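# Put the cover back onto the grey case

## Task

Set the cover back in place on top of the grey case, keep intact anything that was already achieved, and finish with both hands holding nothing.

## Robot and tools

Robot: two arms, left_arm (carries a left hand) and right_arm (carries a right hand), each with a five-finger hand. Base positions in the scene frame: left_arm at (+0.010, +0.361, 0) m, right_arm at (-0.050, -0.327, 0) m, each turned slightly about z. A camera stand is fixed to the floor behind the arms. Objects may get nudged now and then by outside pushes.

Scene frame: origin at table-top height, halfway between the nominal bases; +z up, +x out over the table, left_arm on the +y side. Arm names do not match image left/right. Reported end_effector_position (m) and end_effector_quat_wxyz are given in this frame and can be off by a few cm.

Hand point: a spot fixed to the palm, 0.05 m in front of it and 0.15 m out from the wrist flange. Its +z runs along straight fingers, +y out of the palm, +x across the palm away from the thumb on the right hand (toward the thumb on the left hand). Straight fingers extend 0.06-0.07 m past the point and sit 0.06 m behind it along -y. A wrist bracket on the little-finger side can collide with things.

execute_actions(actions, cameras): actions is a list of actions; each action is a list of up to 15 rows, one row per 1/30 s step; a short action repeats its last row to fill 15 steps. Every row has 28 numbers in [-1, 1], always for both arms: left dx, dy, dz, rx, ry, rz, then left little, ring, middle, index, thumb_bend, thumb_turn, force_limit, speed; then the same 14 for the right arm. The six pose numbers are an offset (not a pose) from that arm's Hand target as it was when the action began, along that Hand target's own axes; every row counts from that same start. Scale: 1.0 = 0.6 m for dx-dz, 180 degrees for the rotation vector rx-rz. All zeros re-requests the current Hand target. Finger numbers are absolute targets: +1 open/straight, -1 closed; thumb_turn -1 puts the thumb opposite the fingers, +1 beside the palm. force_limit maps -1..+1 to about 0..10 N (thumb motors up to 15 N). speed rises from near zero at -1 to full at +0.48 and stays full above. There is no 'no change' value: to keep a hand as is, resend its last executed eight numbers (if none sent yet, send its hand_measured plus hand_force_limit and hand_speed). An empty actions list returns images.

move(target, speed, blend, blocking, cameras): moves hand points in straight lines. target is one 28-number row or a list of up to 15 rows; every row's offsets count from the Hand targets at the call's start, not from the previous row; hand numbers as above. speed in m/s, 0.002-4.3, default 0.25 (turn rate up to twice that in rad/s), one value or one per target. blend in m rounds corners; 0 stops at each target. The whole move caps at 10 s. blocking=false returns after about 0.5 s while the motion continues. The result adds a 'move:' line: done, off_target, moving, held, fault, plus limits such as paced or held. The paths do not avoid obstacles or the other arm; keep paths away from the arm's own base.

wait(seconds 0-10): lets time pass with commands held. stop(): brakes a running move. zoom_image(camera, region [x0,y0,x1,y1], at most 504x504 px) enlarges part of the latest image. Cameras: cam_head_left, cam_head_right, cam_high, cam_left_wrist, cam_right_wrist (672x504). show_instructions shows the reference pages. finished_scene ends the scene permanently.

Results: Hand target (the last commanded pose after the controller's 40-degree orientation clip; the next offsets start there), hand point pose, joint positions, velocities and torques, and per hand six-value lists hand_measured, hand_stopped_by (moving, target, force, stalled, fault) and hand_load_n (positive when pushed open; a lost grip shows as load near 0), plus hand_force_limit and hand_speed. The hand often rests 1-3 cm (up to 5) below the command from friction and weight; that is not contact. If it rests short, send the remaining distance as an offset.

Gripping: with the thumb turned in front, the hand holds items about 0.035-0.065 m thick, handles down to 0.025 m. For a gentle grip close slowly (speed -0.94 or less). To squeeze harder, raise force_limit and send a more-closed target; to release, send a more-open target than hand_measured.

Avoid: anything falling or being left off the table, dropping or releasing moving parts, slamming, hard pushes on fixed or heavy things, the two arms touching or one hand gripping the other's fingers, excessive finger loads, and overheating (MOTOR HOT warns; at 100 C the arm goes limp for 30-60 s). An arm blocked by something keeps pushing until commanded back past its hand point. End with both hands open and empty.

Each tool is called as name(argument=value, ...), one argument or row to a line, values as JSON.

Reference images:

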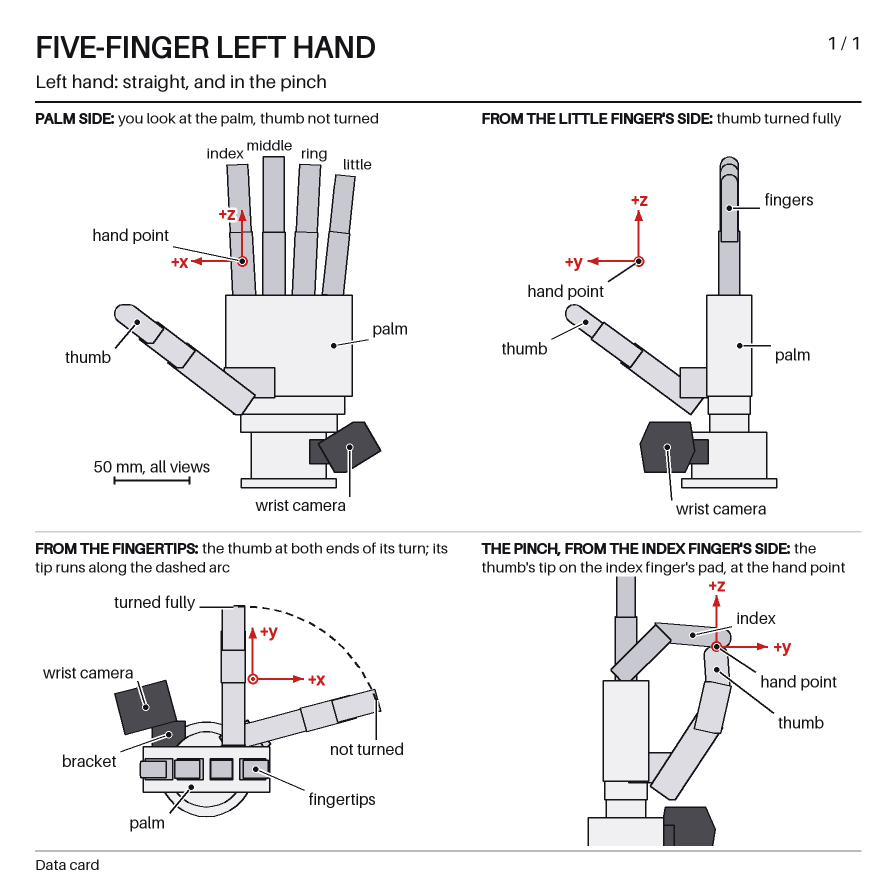

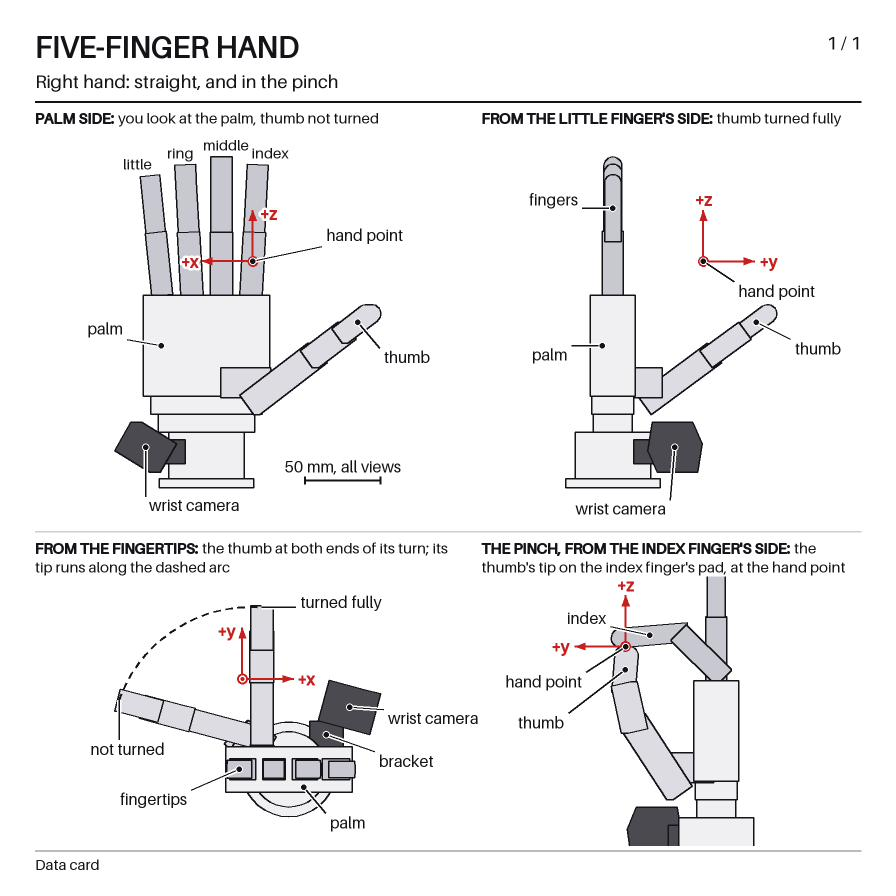

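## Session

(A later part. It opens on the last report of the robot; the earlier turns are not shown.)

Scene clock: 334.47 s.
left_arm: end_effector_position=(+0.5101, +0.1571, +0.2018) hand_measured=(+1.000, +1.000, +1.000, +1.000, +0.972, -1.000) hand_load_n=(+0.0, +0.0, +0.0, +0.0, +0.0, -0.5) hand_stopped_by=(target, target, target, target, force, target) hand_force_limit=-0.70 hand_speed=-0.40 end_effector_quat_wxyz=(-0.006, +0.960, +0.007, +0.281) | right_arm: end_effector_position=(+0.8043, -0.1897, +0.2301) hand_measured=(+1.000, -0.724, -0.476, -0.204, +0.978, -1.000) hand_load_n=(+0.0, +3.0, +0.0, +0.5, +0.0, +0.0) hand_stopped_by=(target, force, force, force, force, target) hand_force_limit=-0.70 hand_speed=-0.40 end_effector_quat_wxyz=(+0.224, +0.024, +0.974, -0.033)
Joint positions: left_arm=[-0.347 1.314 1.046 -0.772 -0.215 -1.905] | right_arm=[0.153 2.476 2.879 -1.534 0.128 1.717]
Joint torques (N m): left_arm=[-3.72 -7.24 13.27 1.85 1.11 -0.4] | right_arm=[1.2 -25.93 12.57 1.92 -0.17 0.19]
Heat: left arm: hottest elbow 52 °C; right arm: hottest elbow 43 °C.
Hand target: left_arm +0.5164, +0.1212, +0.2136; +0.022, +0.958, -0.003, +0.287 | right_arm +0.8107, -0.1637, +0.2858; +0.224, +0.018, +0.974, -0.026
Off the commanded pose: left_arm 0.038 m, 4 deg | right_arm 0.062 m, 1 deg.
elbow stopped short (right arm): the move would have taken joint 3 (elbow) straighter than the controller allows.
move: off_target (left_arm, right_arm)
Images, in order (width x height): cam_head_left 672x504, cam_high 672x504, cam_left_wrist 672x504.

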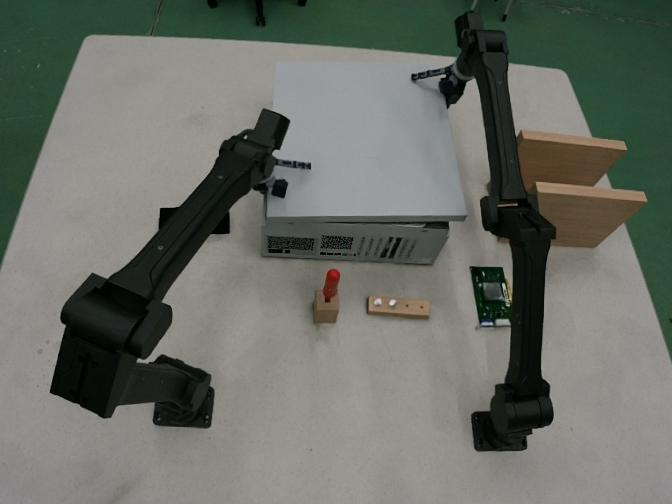

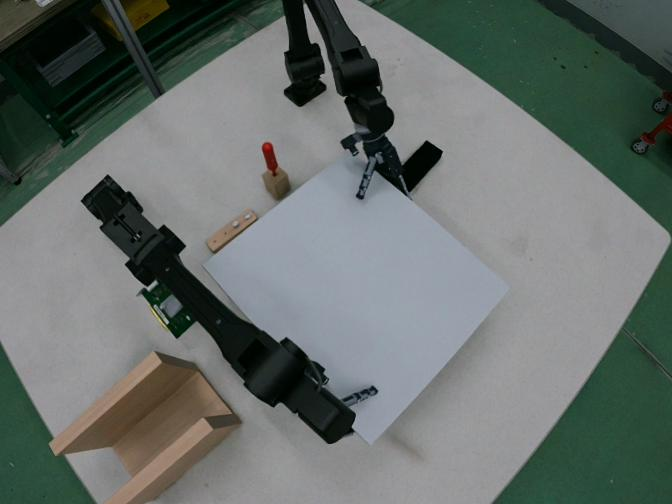

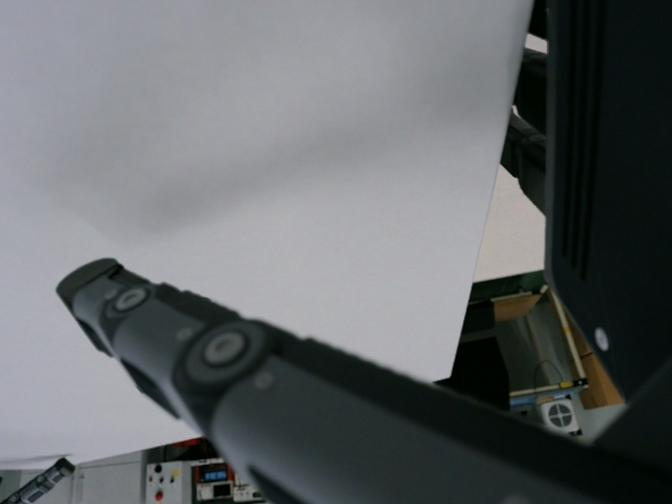

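move(
  target=[0.0278, -0.0006, 0.0183, 0, 0, 0, 1, 1, 1, 1, 0, -1, -0.7, -0.4, 0.018, -0.0009, -0.0087, 0, 0, 0, 1, -1, -0.7, -0.4, 0, -1, -0.7, -0.4],
  speed=0.03,
  cameras=["cam_head_left", "cam_head_right", "cam_left_wrist"],
)

zoom_image(
  camera="cam_head_left",
  region=[250, 190, 310, 250],
)

zoom_image(
  camera="cam_head_left",
  region=[415, 200, 475, 260],
)

Scene clock: 349.87 s.
left_arm: end_effector_position=(+0.5195, +0.1557, +0.1976) hand_measured=(+1.000, +1.000, +1.000, +1.000, +0.972, -1.000) hand_load_n=(+0.0, +0.0, +0.0, +0.0, +0.0, +0.0) hand_stopped_by=(target, target, target, target, force, target) hand_force_limit=-0.70 hand_speed=-0.40 end_effector_quat_wxyz=(-0.011, +0.961, +0.005, +0.276) | right_arm: end_effector_position=(+0.8012, -0.1903, +0.2280) hand_measured=(+1.000, -0.724, -0.476, -0.204, +0.978, -1.000) hand_load_n=(+0.0, +4.0, +0.0, +0.0, +0.0, +0.0) hand_stopped_by=(target, force, force, force, force, target) hand_force_limit=-0.70 hand_speed=-0.40 end_effector_quat_wxyz=(+0.218, +0.025, +0.975, -0.035)
Joint positions: left_arm=[-0.343 1.347 1.072 -0.776 -0.218 -1.898] | right_arm=[0.154 2.476 2.879 -1.548 0.132 1.72]
Joint torques (N m): left_arm=[-2.49 -7.18 14.72 1.89 1.58 -0.28] | right_arm=[1.32 -26.52 12.57 0.76 -0.29 0.16]
Heat: left arm: hottest elbow 50 °C; right arm: hottest elbow 43 °C.
Hand target: left_arm +0.5363, +0.1211, +0.2135; +0.022, +0.958, -0.003, +0.287 | right_arm +0.7987, -0.1637, +0.2858; +0.224, +0.017, +0.974, -0.026
Off the commanded pose: left_arm 0.042 m, 4 deg | right_arm 0.064 m, 2 deg.
elbow stopped short (right arm): the move would have taken joint 3 (elbow) straighter than the controller allows.
move: off_target (left_arm, right_arm)
Images, in order (width x height): cam_head_left 672x504, cam_head_right 672x504, cam_left_wrist 672x504.

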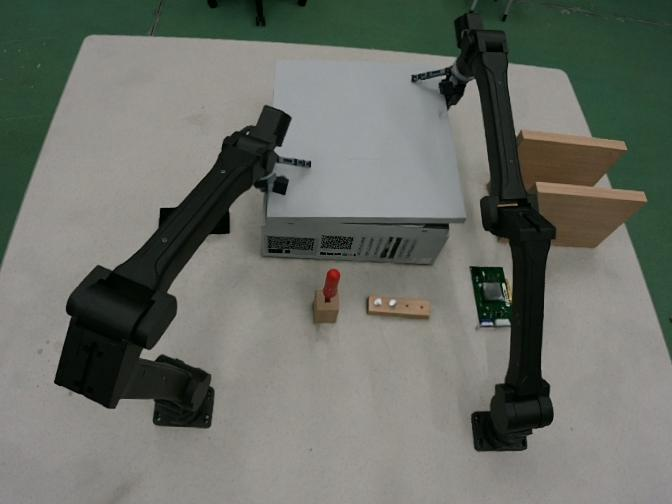

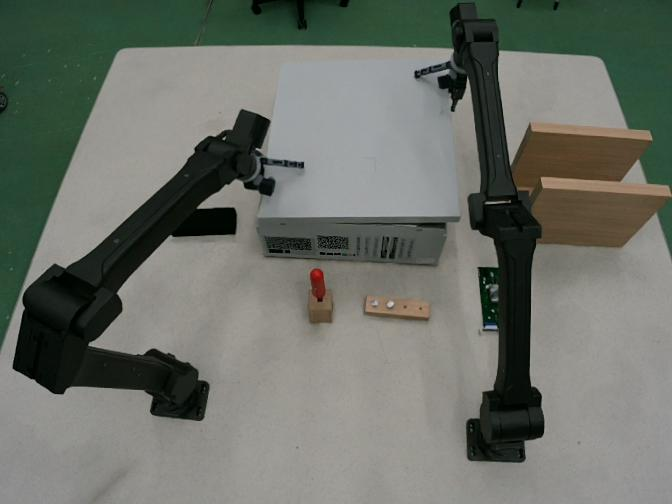

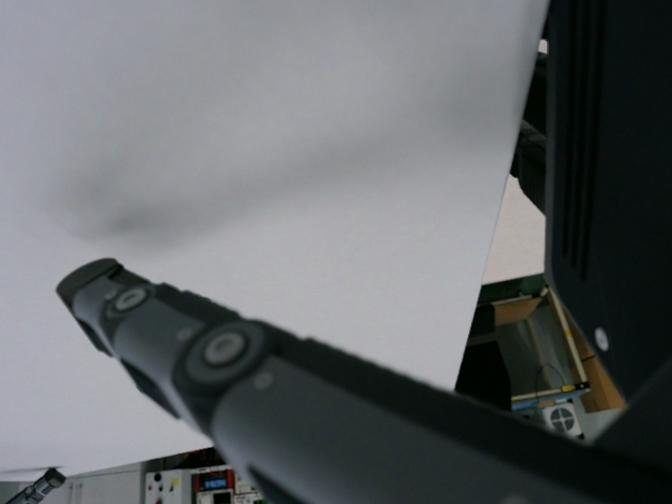

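Scaled by 8.400 from the camera's 672x504 image, which has a finer 960x720 frame.

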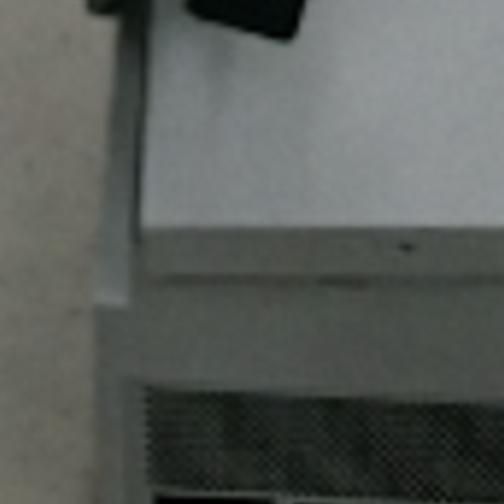

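Scaled by 8.400 from the camera's 672x504 image, which has a finer 960x720 frame.

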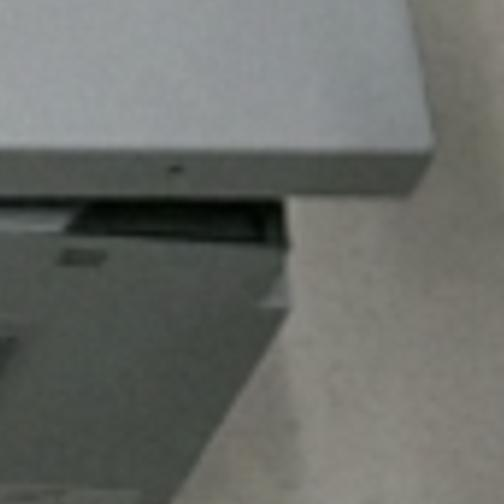

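execute_actions(
  actions=[],
)

Scene clock: 351.93 s.
left_arm: end_effector_position=(+0.5195, +0.1557, +0.1976) hand_measured=(+1.000, +1.000, +1.000, +1.000, +0.972, -1.000) hand_load_n=(+0.0, +0.0, +0.0, +0.0, +0.0, +0.0) hand_stopped_by=(target, target, target, target, force, target) hand_force_limit=-0.70 hand_speed=-0.40 end_effector_quat_wxyz=(-0.011, +0.961, +0.005, +0.276) | right_arm: end_effector_position=(+0.8012, -0.1903, +0.2280) hand_measured=(+1.000, -0.724, -0.476, -0.204, +0.978, -1.000) hand_load_n=(+0.0, +4.0, +0.0, +0.0, +0.0, -0.5) hand_stopped_by=(target, force, force, force, force, target) hand_force_limit=-0.70 hand_speed=-0.40 end_effector_quat_wxyz=(+0.218, +0.025, +0.975, -0.035)
Joint positions: left_arm=[-0.343 1.347 1.072 -0.776 -0.218 -1.898] | right_arm=[0.154 2.476 2.879 -1.548 0.132 1.72]
Joint velocities: within noise
Joint torques (N m): left_arm=[-2.73 -6.71 14.68 1.84 1.55 -0.26] | right_arm=[1.26 -26.52 12.53 0.75 -0.3 0.15]
Heat: left arm: hottest elbow 51 °C; right arm: hottest elbow 43 °C.
Hand target: left_arm +0.5363, +0.1211, +0.2135; +0.022, +0.958, -0.003, +0.287 | right_arm +0.7987, -0.1637, +0.2858; +0.224, +0.017, +0.974, -0.026
Off the commanded pose: left_arm 0.042 m, 4 deg | right_arm 0.064 m, 2 deg.

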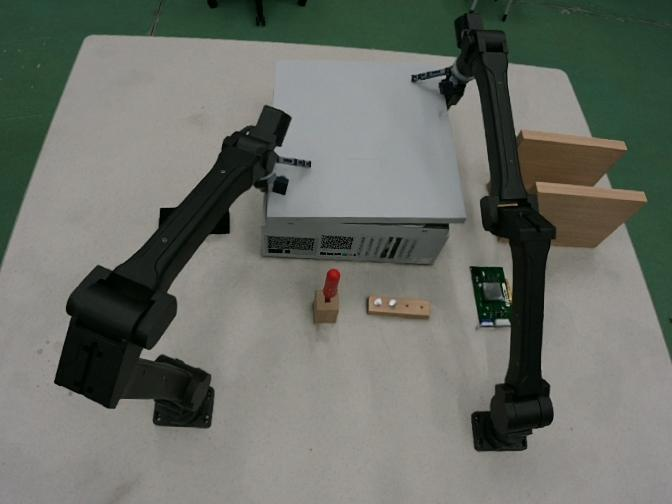

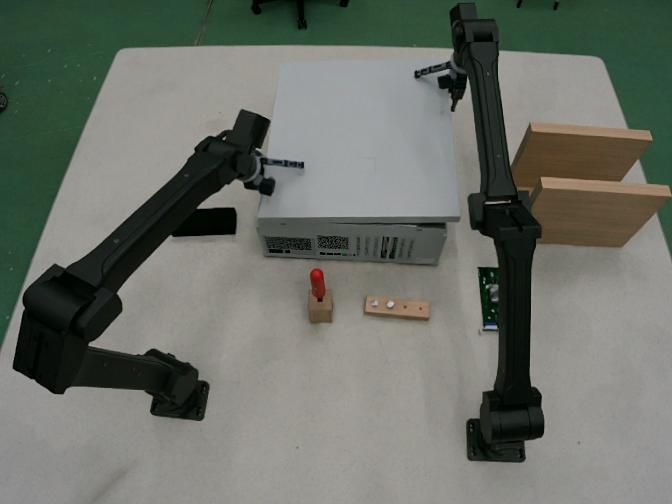

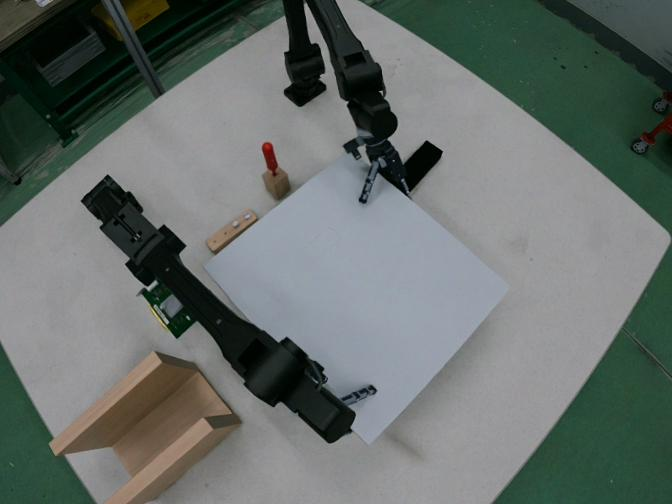

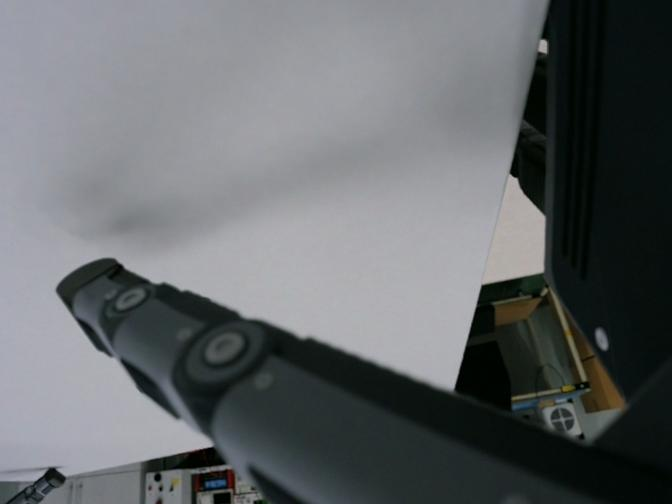

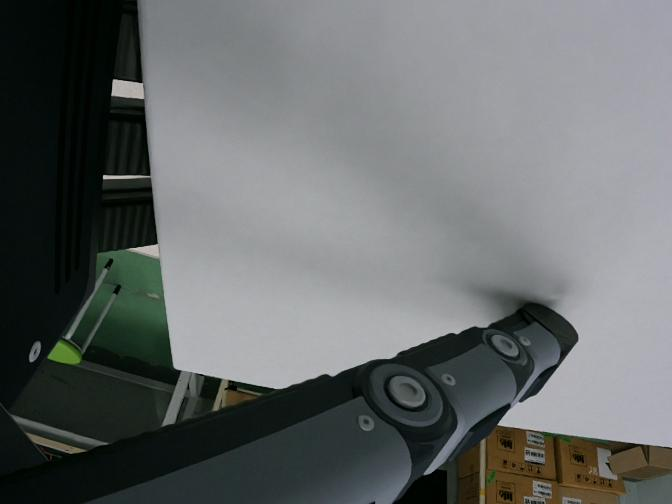

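zoom_image(
  camera="cam_head_left",
  region=[245, 190, 325, 270],
)

zoom_image(
  camera="cam_head_left",
  region=[400, 190, 480, 270],
)

zoom_image(
  camera="cam_head_right",
  region=[240, 190, 320, 270],
)

zoom_image(
  camera="cam_head_right",
  region=[395, 190, 475, 270],
)

Scaled by 6.300 from the camera's 672x504 image, which has a finer 960x720 frame.

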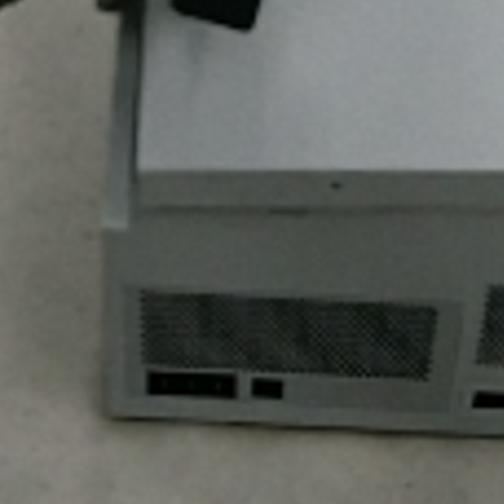

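Scaled by 6.300 from the camera's 672x504 image, which has a finer 960x720 frame.

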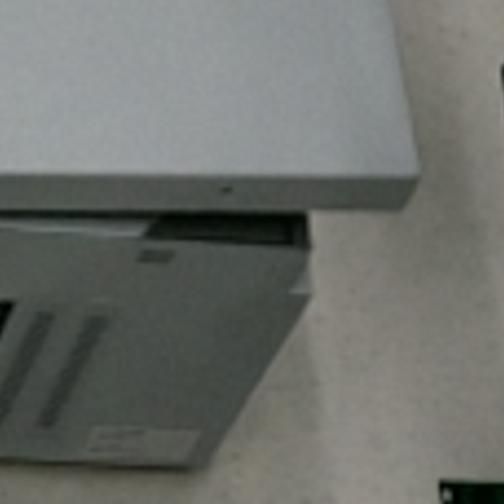

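Scaled by 6.300 from the camera's 672x504 image, which has a finer 960x720 frame.

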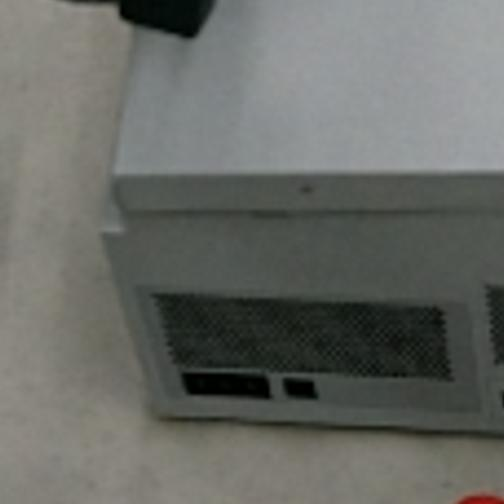

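Scaled by 6.300 from the camera's 672x504 image, which has a finer 960x720 frame.

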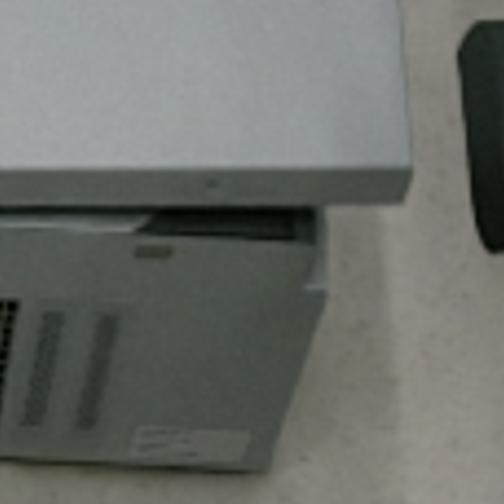

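move(
  target=[0.0001, -0.0167, -0.0007, 0, 0, 0, 1, 1, 1, 1, 0, -1, -0.7, -0.4, 0.0002, 0.0083, -0.0005, 0, 0, 0, 1, -0.7, -0.4, 0, -1, -1, -0.7, -0.4],
  speed=0.03,
  cameras=["cam_head_left", "cam_head_right"],
)

Scene clock: 364.23 s.
left_arm: end_effector_position=(+0.5199, +0.1569, +0.1978) hand_measured=(+1.000, +1.000, +1.000, +1.000, +0.972, -1.000) hand_load_n=(+0.0, +0.5, +0.0, +0.0, +0.0, +0.0) hand_stopped_by=(target, target, target, target, force, target) hand_force_limit=-0.70 hand_speed=-0.40 end_effector_quat_wxyz=(-0.004, +0.962, +0.005, +0.273) | right_arm: end_effector_position=(+0.7999, -0.1894, +0.2272) hand_measured=(+1.000, -0.698, -0.400, +0.000, +0.898, -1.000) hand_load_n=(+0.0, +4.5, +0.0, +0.0, +0.0, +0.0) hand_stopped_by=(target, force, target, target, force, target) hand_force_limit=-0.70 hand_speed=-0.40 end_effector_quat_wxyz=(+0.215, +0.028, +0.976, -0.036)
Joint positions: left_arm=[-0.333 1.347 1.072 -0.776 -0.199 -1.893] | right_arm=[0.156 2.476 2.879 -1.555 0.134 1.727]
Joint torques (N m): left_arm=[-1.73 -6.89 13.97 1.84 1.25 -0.13] | right_arm=[1.73 -26.4 12.55 0.99 -0.26 0.14]
Heat: left arm: hottest elbow 54 °C; right arm: hottest elbow 44 °C.
Hand target: left_arm +0.5363, +0.1312, +0.2135; +0.023, +0.958, -0.003, +0.287 | right_arm +0.7987, -0.1588, +0.2858; +0.225, +0.018, +0.974, -0.026
Off the commanded pose: left_arm 0.034 m, 4 deg | right_arm 0.066 m, 2 deg.
elbow stopped short (right arm): the move would have taken joint 3 (elbow) straighter than the controller allows.
move: off_target (left_arm, right_arm)
Images, in order (width x height): cam_head_left 672x504, cam_head_right 672x504.

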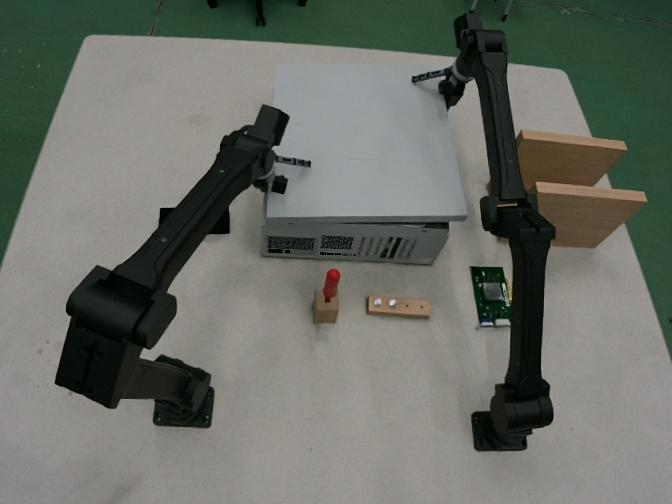

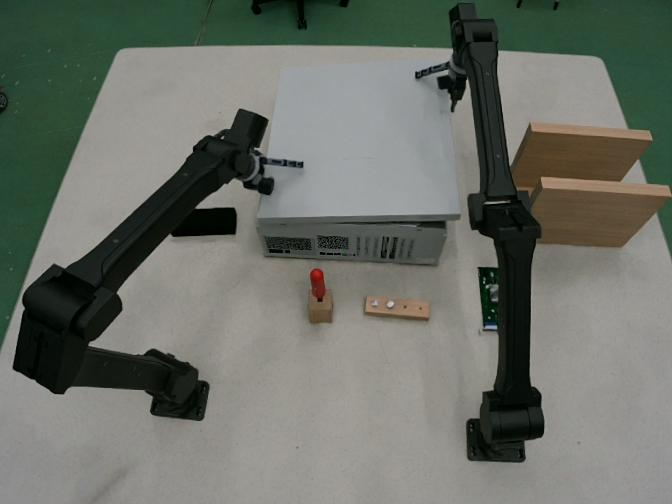

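zoom_image(
  camera="cam_head_left",
  region=[250, 190, 310, 250],
)

zoom_image(
  camera="cam_head_left",
  region=[415, 190, 475, 250],
)

zoom_image(
  camera="cam_head_left",
  region=[240, 40, 340, 140],
)

zoom_image(
  camera="cam_head_right",
  region=[240, 40, 340, 140],
)

Scaled by 8.400 from the camera's 672x504 image, which has a finer 960x720 frame.

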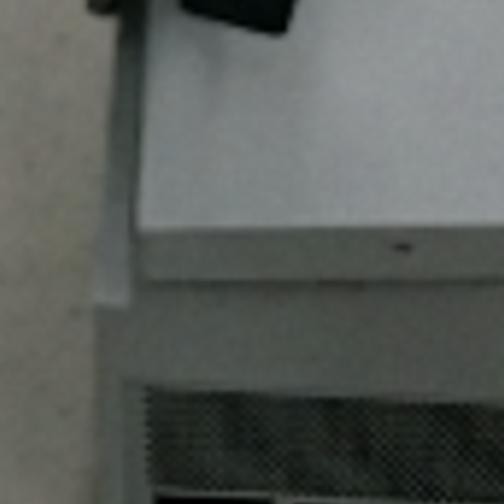

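Scaled by 8.400 from the camera's 672x504 image, which has a finer 960x720 frame.

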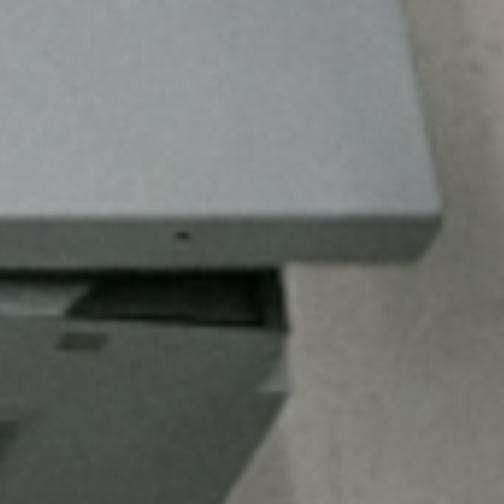

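Scaled by 5.040 from the camera's 672x504 image, which has a finer 960x720 frame.

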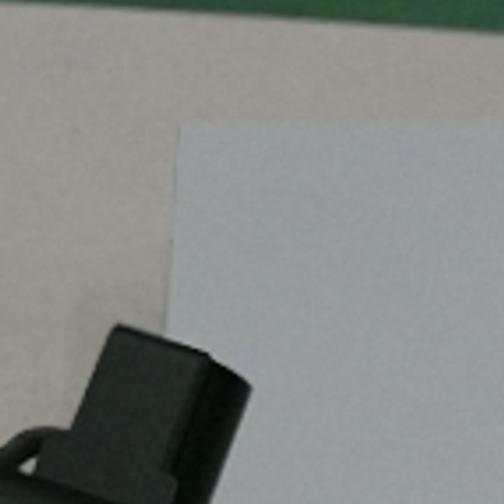

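Scaled by 5.040 from the camera's 672x504 image, which has a finer 960x720 frame.

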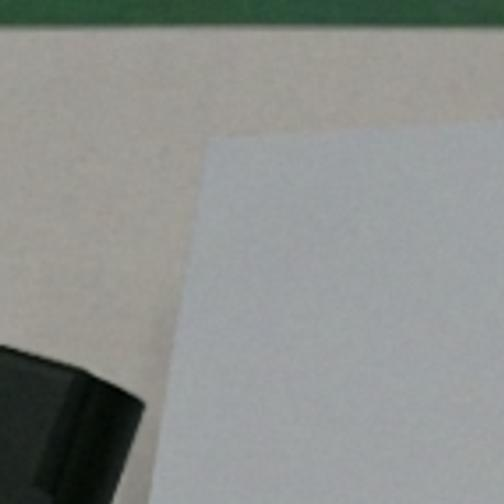

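move(
  target=[0.0417, 0.0124, 0.0281, 0, 0, 0, 1, 1, 1, 1, 0, -1, -0.7, -0.4, 0.0181, 0.0057, -0.0091, 0, 0, 0, 1, -1, -0.7, -0.4, 0, -1, -0.7, -0.4],
  speed=0.03,
  cameras=["cam_head_left", "cam_head_right"],
)

zoom_image(
  camera="cam_head_left",
  region=[250, 190, 310, 250],
)

zoom_image(
  camera="cam_head_left",
  region=[415, 190, 475, 250],
)

zoom_image(
  camera="cam_head_left",
  region=[240, 40, 340, 140],
)

Scene clock: 369.03 s.
left_arm: end_effector_position=(+0.5489, +0.1554, +0.1984) hand_measured=(+1.000, +1.000, +1.000, +1.000, +0.972, -1.000) hand_load_n=(+0.0, +0.0, +0.0, +0.0, +0.0, +0.0) hand_stopped_by=(target, target, target, target, force, target) hand_force_limit=-0.70 hand_speed=-0.40 end_effector_quat_wxyz=(-0.007, +0.962, +0.004, +0.274) | right_arm: end_effector_position=(+0.7952, -0.1920, +0.2239) hand_measured=(+1.000, -0.700, -0.506, -0.214, +0.874, -1.000) hand_load_n=(+0.0, +5.5, +0.0, +2.0, +3.0, +3.5) hand_stopped_by=(target, force, force, force, force, target) hand_force_limit=-0.70 hand_speed=-0.40 end_effector_quat_wxyz=(+0.203, +0.040, +0.978, -0.037)
Joint positions: left_arm=[-0.315 1.419 1.146 -0.776 -0.195 -1.875] | right_arm=[0.156 2.476 2.879 -1.581 0.138 1.753]
Joint torques (N m): left_arm=[-2.32 -7.88 14.45 2.07 1.36 -0.22] | right_arm=[2.26 -26.99 12.49 0.35 -0.3 -0.05]
Heat: left arm: hottest elbow 55 °C; right arm: hottest elbow 44 °C.
Hand target: left_arm +0.5663, +0.1231, +0.2135; +0.023, +0.958, -0.003, +0.287 | right_arm +0.7868, -0.1549, +0.2858; +0.224, +0.018, +0.974, -0.026
Off the commanded pose: left_arm 0.040 m, 4 deg | right_arm 0.073 m, 4 deg.
elbow stopped short (right arm): the move would have taken joint 3 (elbow) straighter than the controller allows.
move: off_target (left_arm, right_arm)
Images, in order (width x height): cam_head_left 672x504, cam_head_right 672x504.

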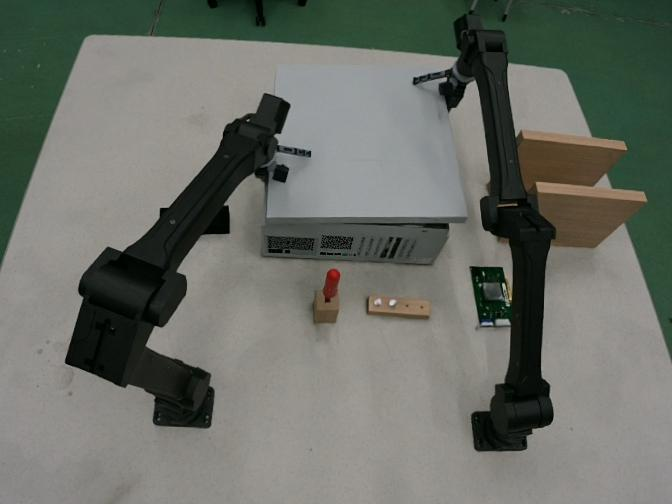

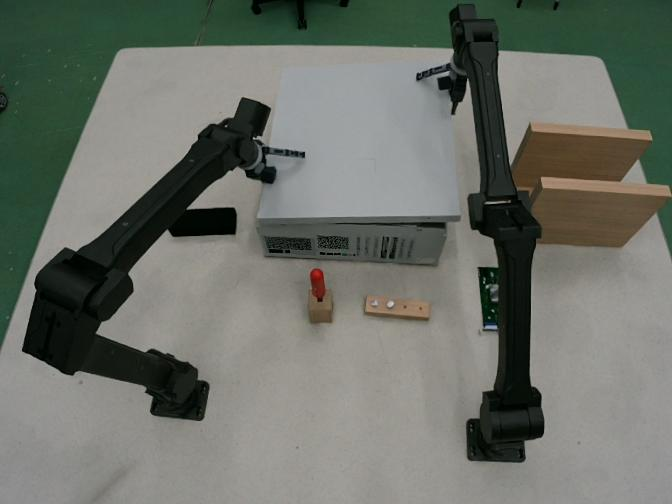

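Scaled by 8.400 from the camera's 672x504 image, which has a finer 960x720 frame.

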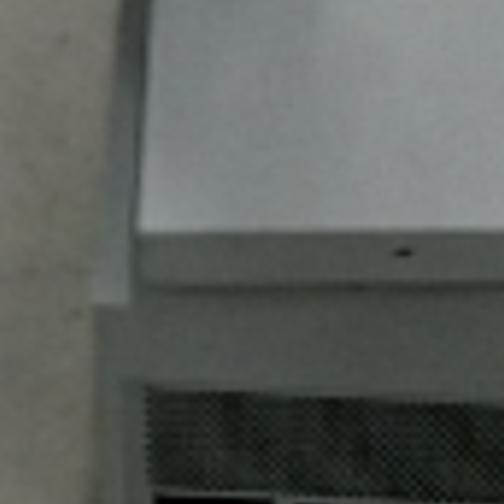

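Scaled by 8.400 from the camera's 672x504 image, which has a finer 960x720 frame.

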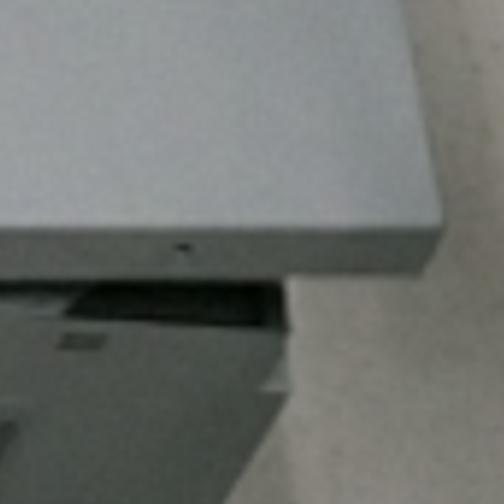

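Scaled by 5.040 from the camera's 672x504 image, which has a finer 960x720 frame.

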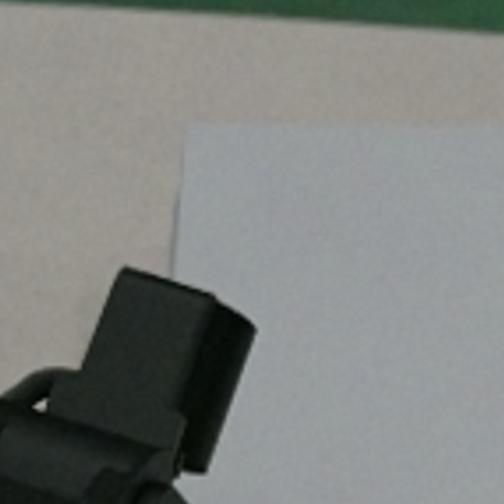

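move(
  target=[0.0002, -0.025, -0.0011, 0, 0, 0, 1, 1, 1, 1, 0, -1, -0.7, -0.4, 0.0008, 0.0333, -0.002, 0, 0, 0, 1, -1, -0.7, -0.4, 0, -1, -0.7, -0.4],
  speed=0.03,
  cameras=["cam_head_left", "cam_head_right"],
)

zoom_image(
  camera="cam_head_left",
  region=[250, 190, 310, 250],
)

zoom_image(
  camera="cam_head_left",
  region=[415, 190, 475, 250],
)

zoom_image(
  camera="cam_head_left",
  region=[240, 40, 340, 140],
)

Scene clock: 372.13 s.
left_arm: end_effector_position=(+0.5493, +0.1572, +0.1985) hand_measured=(+1.000, +1.000, +1.000, +1.000, +0.972, -1.000) hand_load_n=(-0.5, +0.0, +0.0, +0.0, +0.0, -0.5) hand_stopped_by=(target, target, target, target, force, target) hand_force_limit=-0.70 hand_speed=-0.40 end_effector_quat_wxyz=(+0.004, +0.963, +0.005, +0.270) | right_arm: end_effector_position=(+0.7946, -0.1895, +0.2235) hand_measured=(+1.000, -0.698, -0.506, -0.214, +0.874, -1.000) hand_load_n=(+0.0, +6.0, +0.0, +2.5, +3.5, +3.0) hand_stopped_by=(target, force, force, force, force, target) hand_force_limit=-0.70 hand_speed=-0.40 end_effector_quat_wxyz=(+0.202, +0.048, +0.978, -0.039)
Joint positions: left_arm=[-0.302 1.419 1.146 -0.776 -0.167 -1.87] | right_arm=[0.162 2.476 2.879 -1.587 0.147 1.775]
Joint torques (N m): left_arm=[-1.67 -8.59 13.37 2.14 0.85 -0.04] | right_arm=[3.78 -26.81 12.49 0.76 -0.24 -0.05]
Heat: left arm: hottest elbow 55 °C; right arm: hottest elbow 44 °C.
Hand target: left_arm +0.5663, +0.1381, +0.2135; +0.023, +0.958, -0.003, +0.287 | right_arm +0.7867, -0.1348, +0.2857; +0.224, +0.018, +0.974, -0.026
Off the commanded pose: left_arm 0.030 m, 3 deg | right_arm 0.083 m, 5 deg.
elbow stopped short (right arm): the move would have taken joint 3 (elbow) straighter than the controller allows.
move: off_target (left_arm, right_arm)
Images, in order (width x height): cam_head_left 672x504, cam_head_right 672x504.

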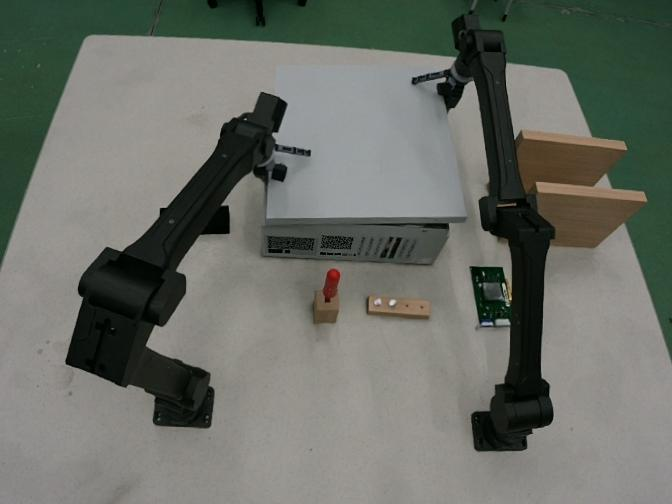

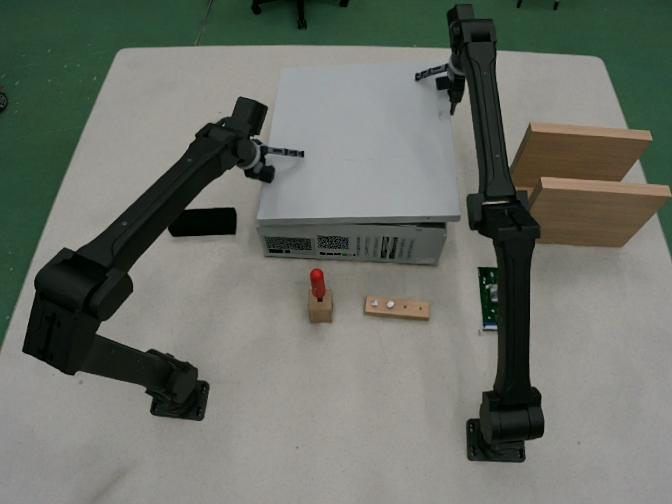

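Scaled by 8.400 from the camera's 672x504 image, which has a finer 960x720 frame.

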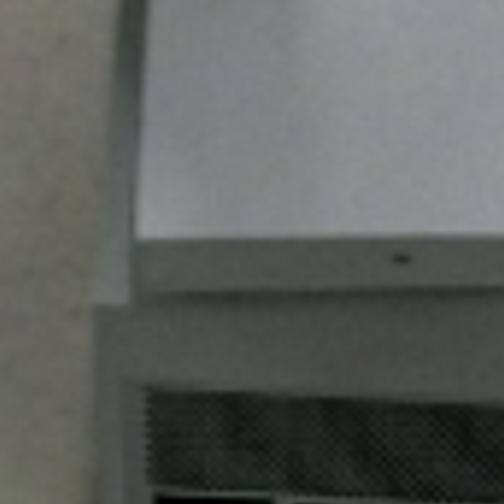

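Scaled by 8.400 from the camera's 672x504 image, which has a finer 960x720 frame.

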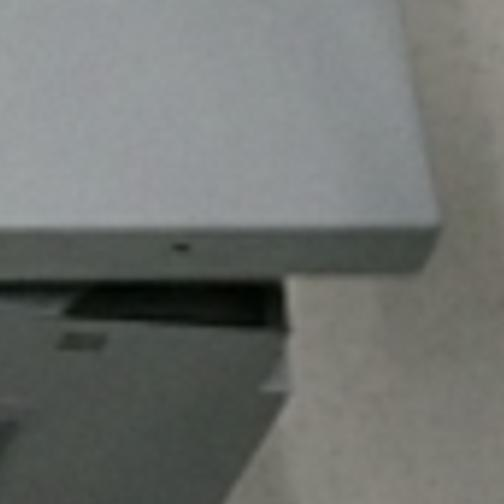

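Scaled by 5.040 from the camera's 672x504 image, which has a finer 960x720 frame.

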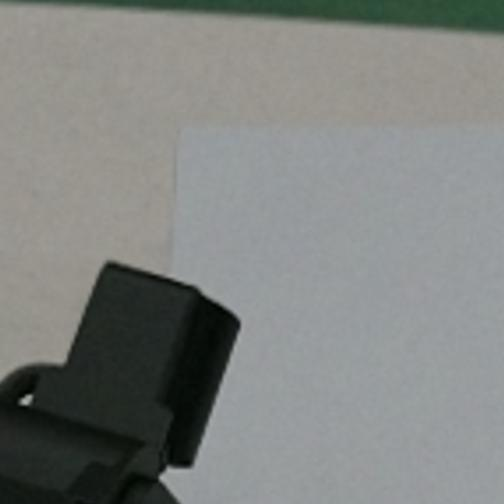

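move(
  target=[0.0124, -0.1859, -0.0252, 0, 0, 0, 1, 1, 1, 1, 0, -1, -0.7, -0.4, -0.0008, -0.0333, 0.002, 0, 0, 0, 1, -1, -0.7, -0.4, 0, -1, -0.7, -0.4],
  speed=0.08,
  cameras=["all"],
)

zoom_image(
  camera="cam_head_left",
  region=[240, 190, 320, 270],
)

zoom_image(
  camera="cam_head_left",
  region=[415, 190, 475, 250],
)

zoom_image(
  camera="cam_head_left",
  region=[240, 40, 340, 140],
)

Scene clock: 381.53 s.
left_arm: end_effector_position=(+0.5647, +0.2484, +0.2179) hand_measured=(+1.000, +1.000, +1.000, +1.000, +0.972, -1.000) hand_load_n=(+0.0, +0.0, +0.0, +0.0, +0.0, +0.0) hand_stopped_by=(target, target, target, target, force, target) hand_force_limit=-0.70 hand_speed=-0.40 end_effector_quat_wxyz=(+0.022, +0.960, +0.000, +0.278) | right_arm: end_effector_position=(+0.7860, -0.1608, +0.2267) hand_measured=(+1.000, -0.698, -0.506, -0.214, +0.872, -1.000) hand_load_n=(+0.0, +4.5, +0.0, +0.0, +0.0, +0.5) hand_stopped_by=(target, force, force, force, force, target) hand_force_limit=-0.70 hand_speed=-0.40 end_effector_quat_wxyz=(+0.200, +0.024, +0.979, -0.036)
Joint positions: left_arm=[-0.072 1.382 1.146 -0.77 -0.013 -1.671] | right_arm=[0.195 2.47 2.879 -1.595 0.144 1.758]
Joint torques (N m): left_arm=[0.26 -11.22 10.19 1.51 0.29 0.09] | right_arm=[-0.62 -26.46 12.48 0.94 -0.47 -0.09]
Heat: left arm: hottest elbow 54 °C; right arm: hottest elbow 44 °C.
Hand target: left_arm +0.5663, +0.2504, +0.2255; +0.022, +0.958, -0.003, +0.287 | right_arm +0.7868, -0.1549, +0.2856; +0.224, +0.018, +0.974, -0.026
Off the commanded pose: left_arm 0.008 m, 1 deg | right_arm 0.059 m, 3 deg.
elbow stopped short (right arm): the move would have taken joint 3 (elbow) straighter than the controller allows.
move: off_target (right_arm)

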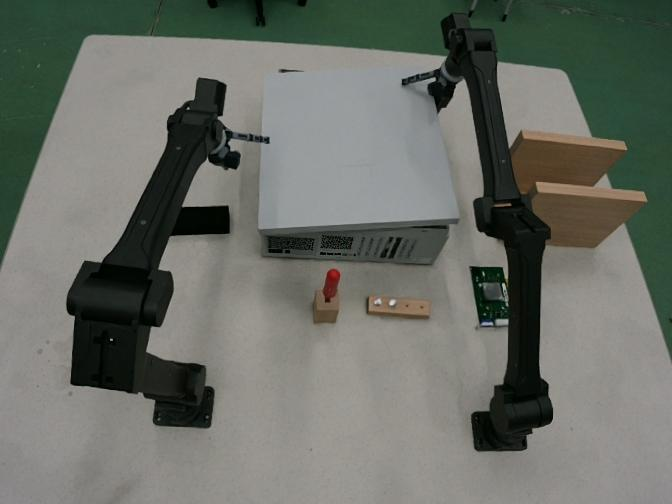

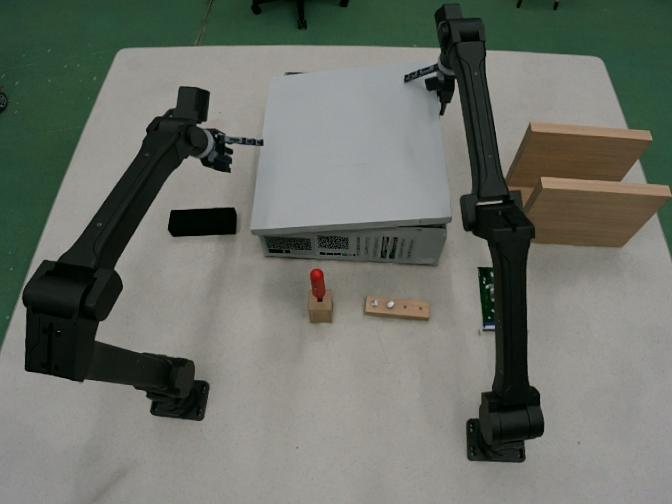

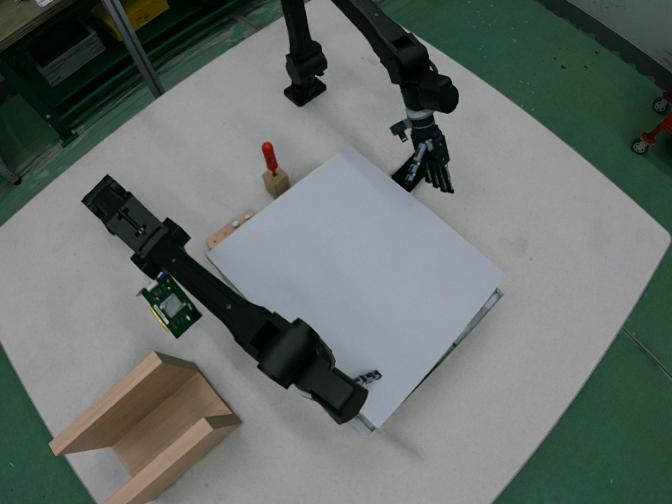

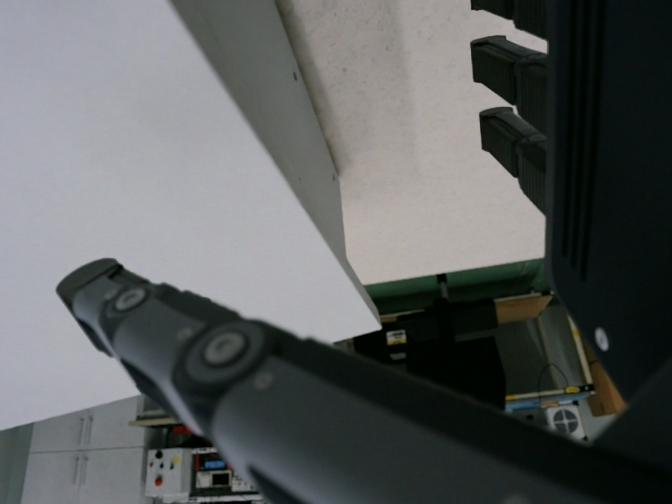

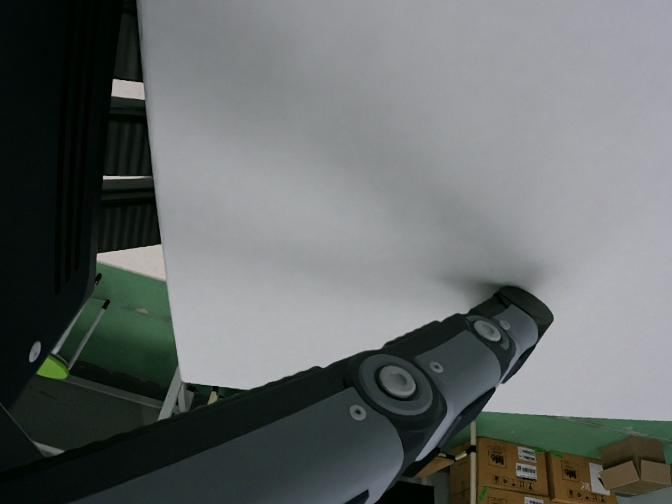

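Scaled by 6.300 from the camera's 672x504 image, which has a finer 960x720 frame.

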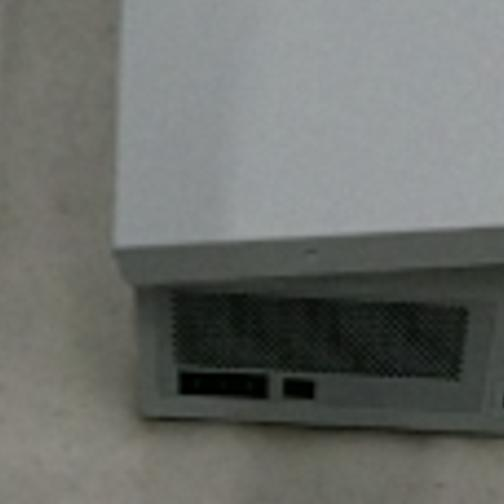

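Scaled by 8.400 from the camera's 672x504 image, which has a finer 960x720 frame.

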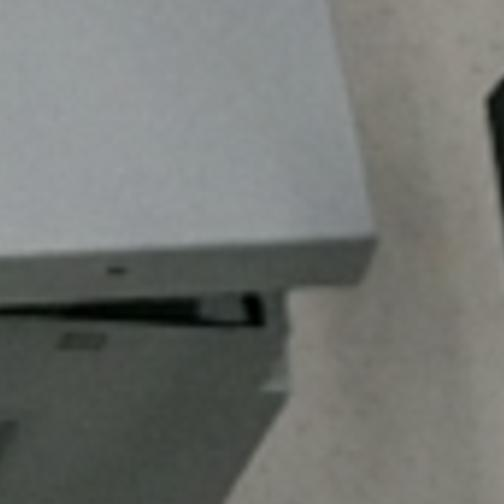

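Scaled by 5.040 from the camera's 672x504 image, which has a finer 960x720 frame.

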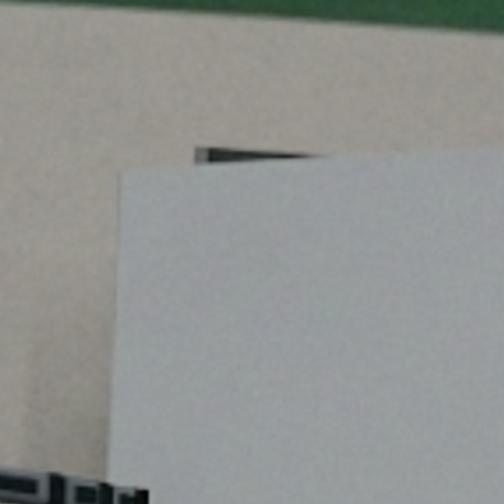

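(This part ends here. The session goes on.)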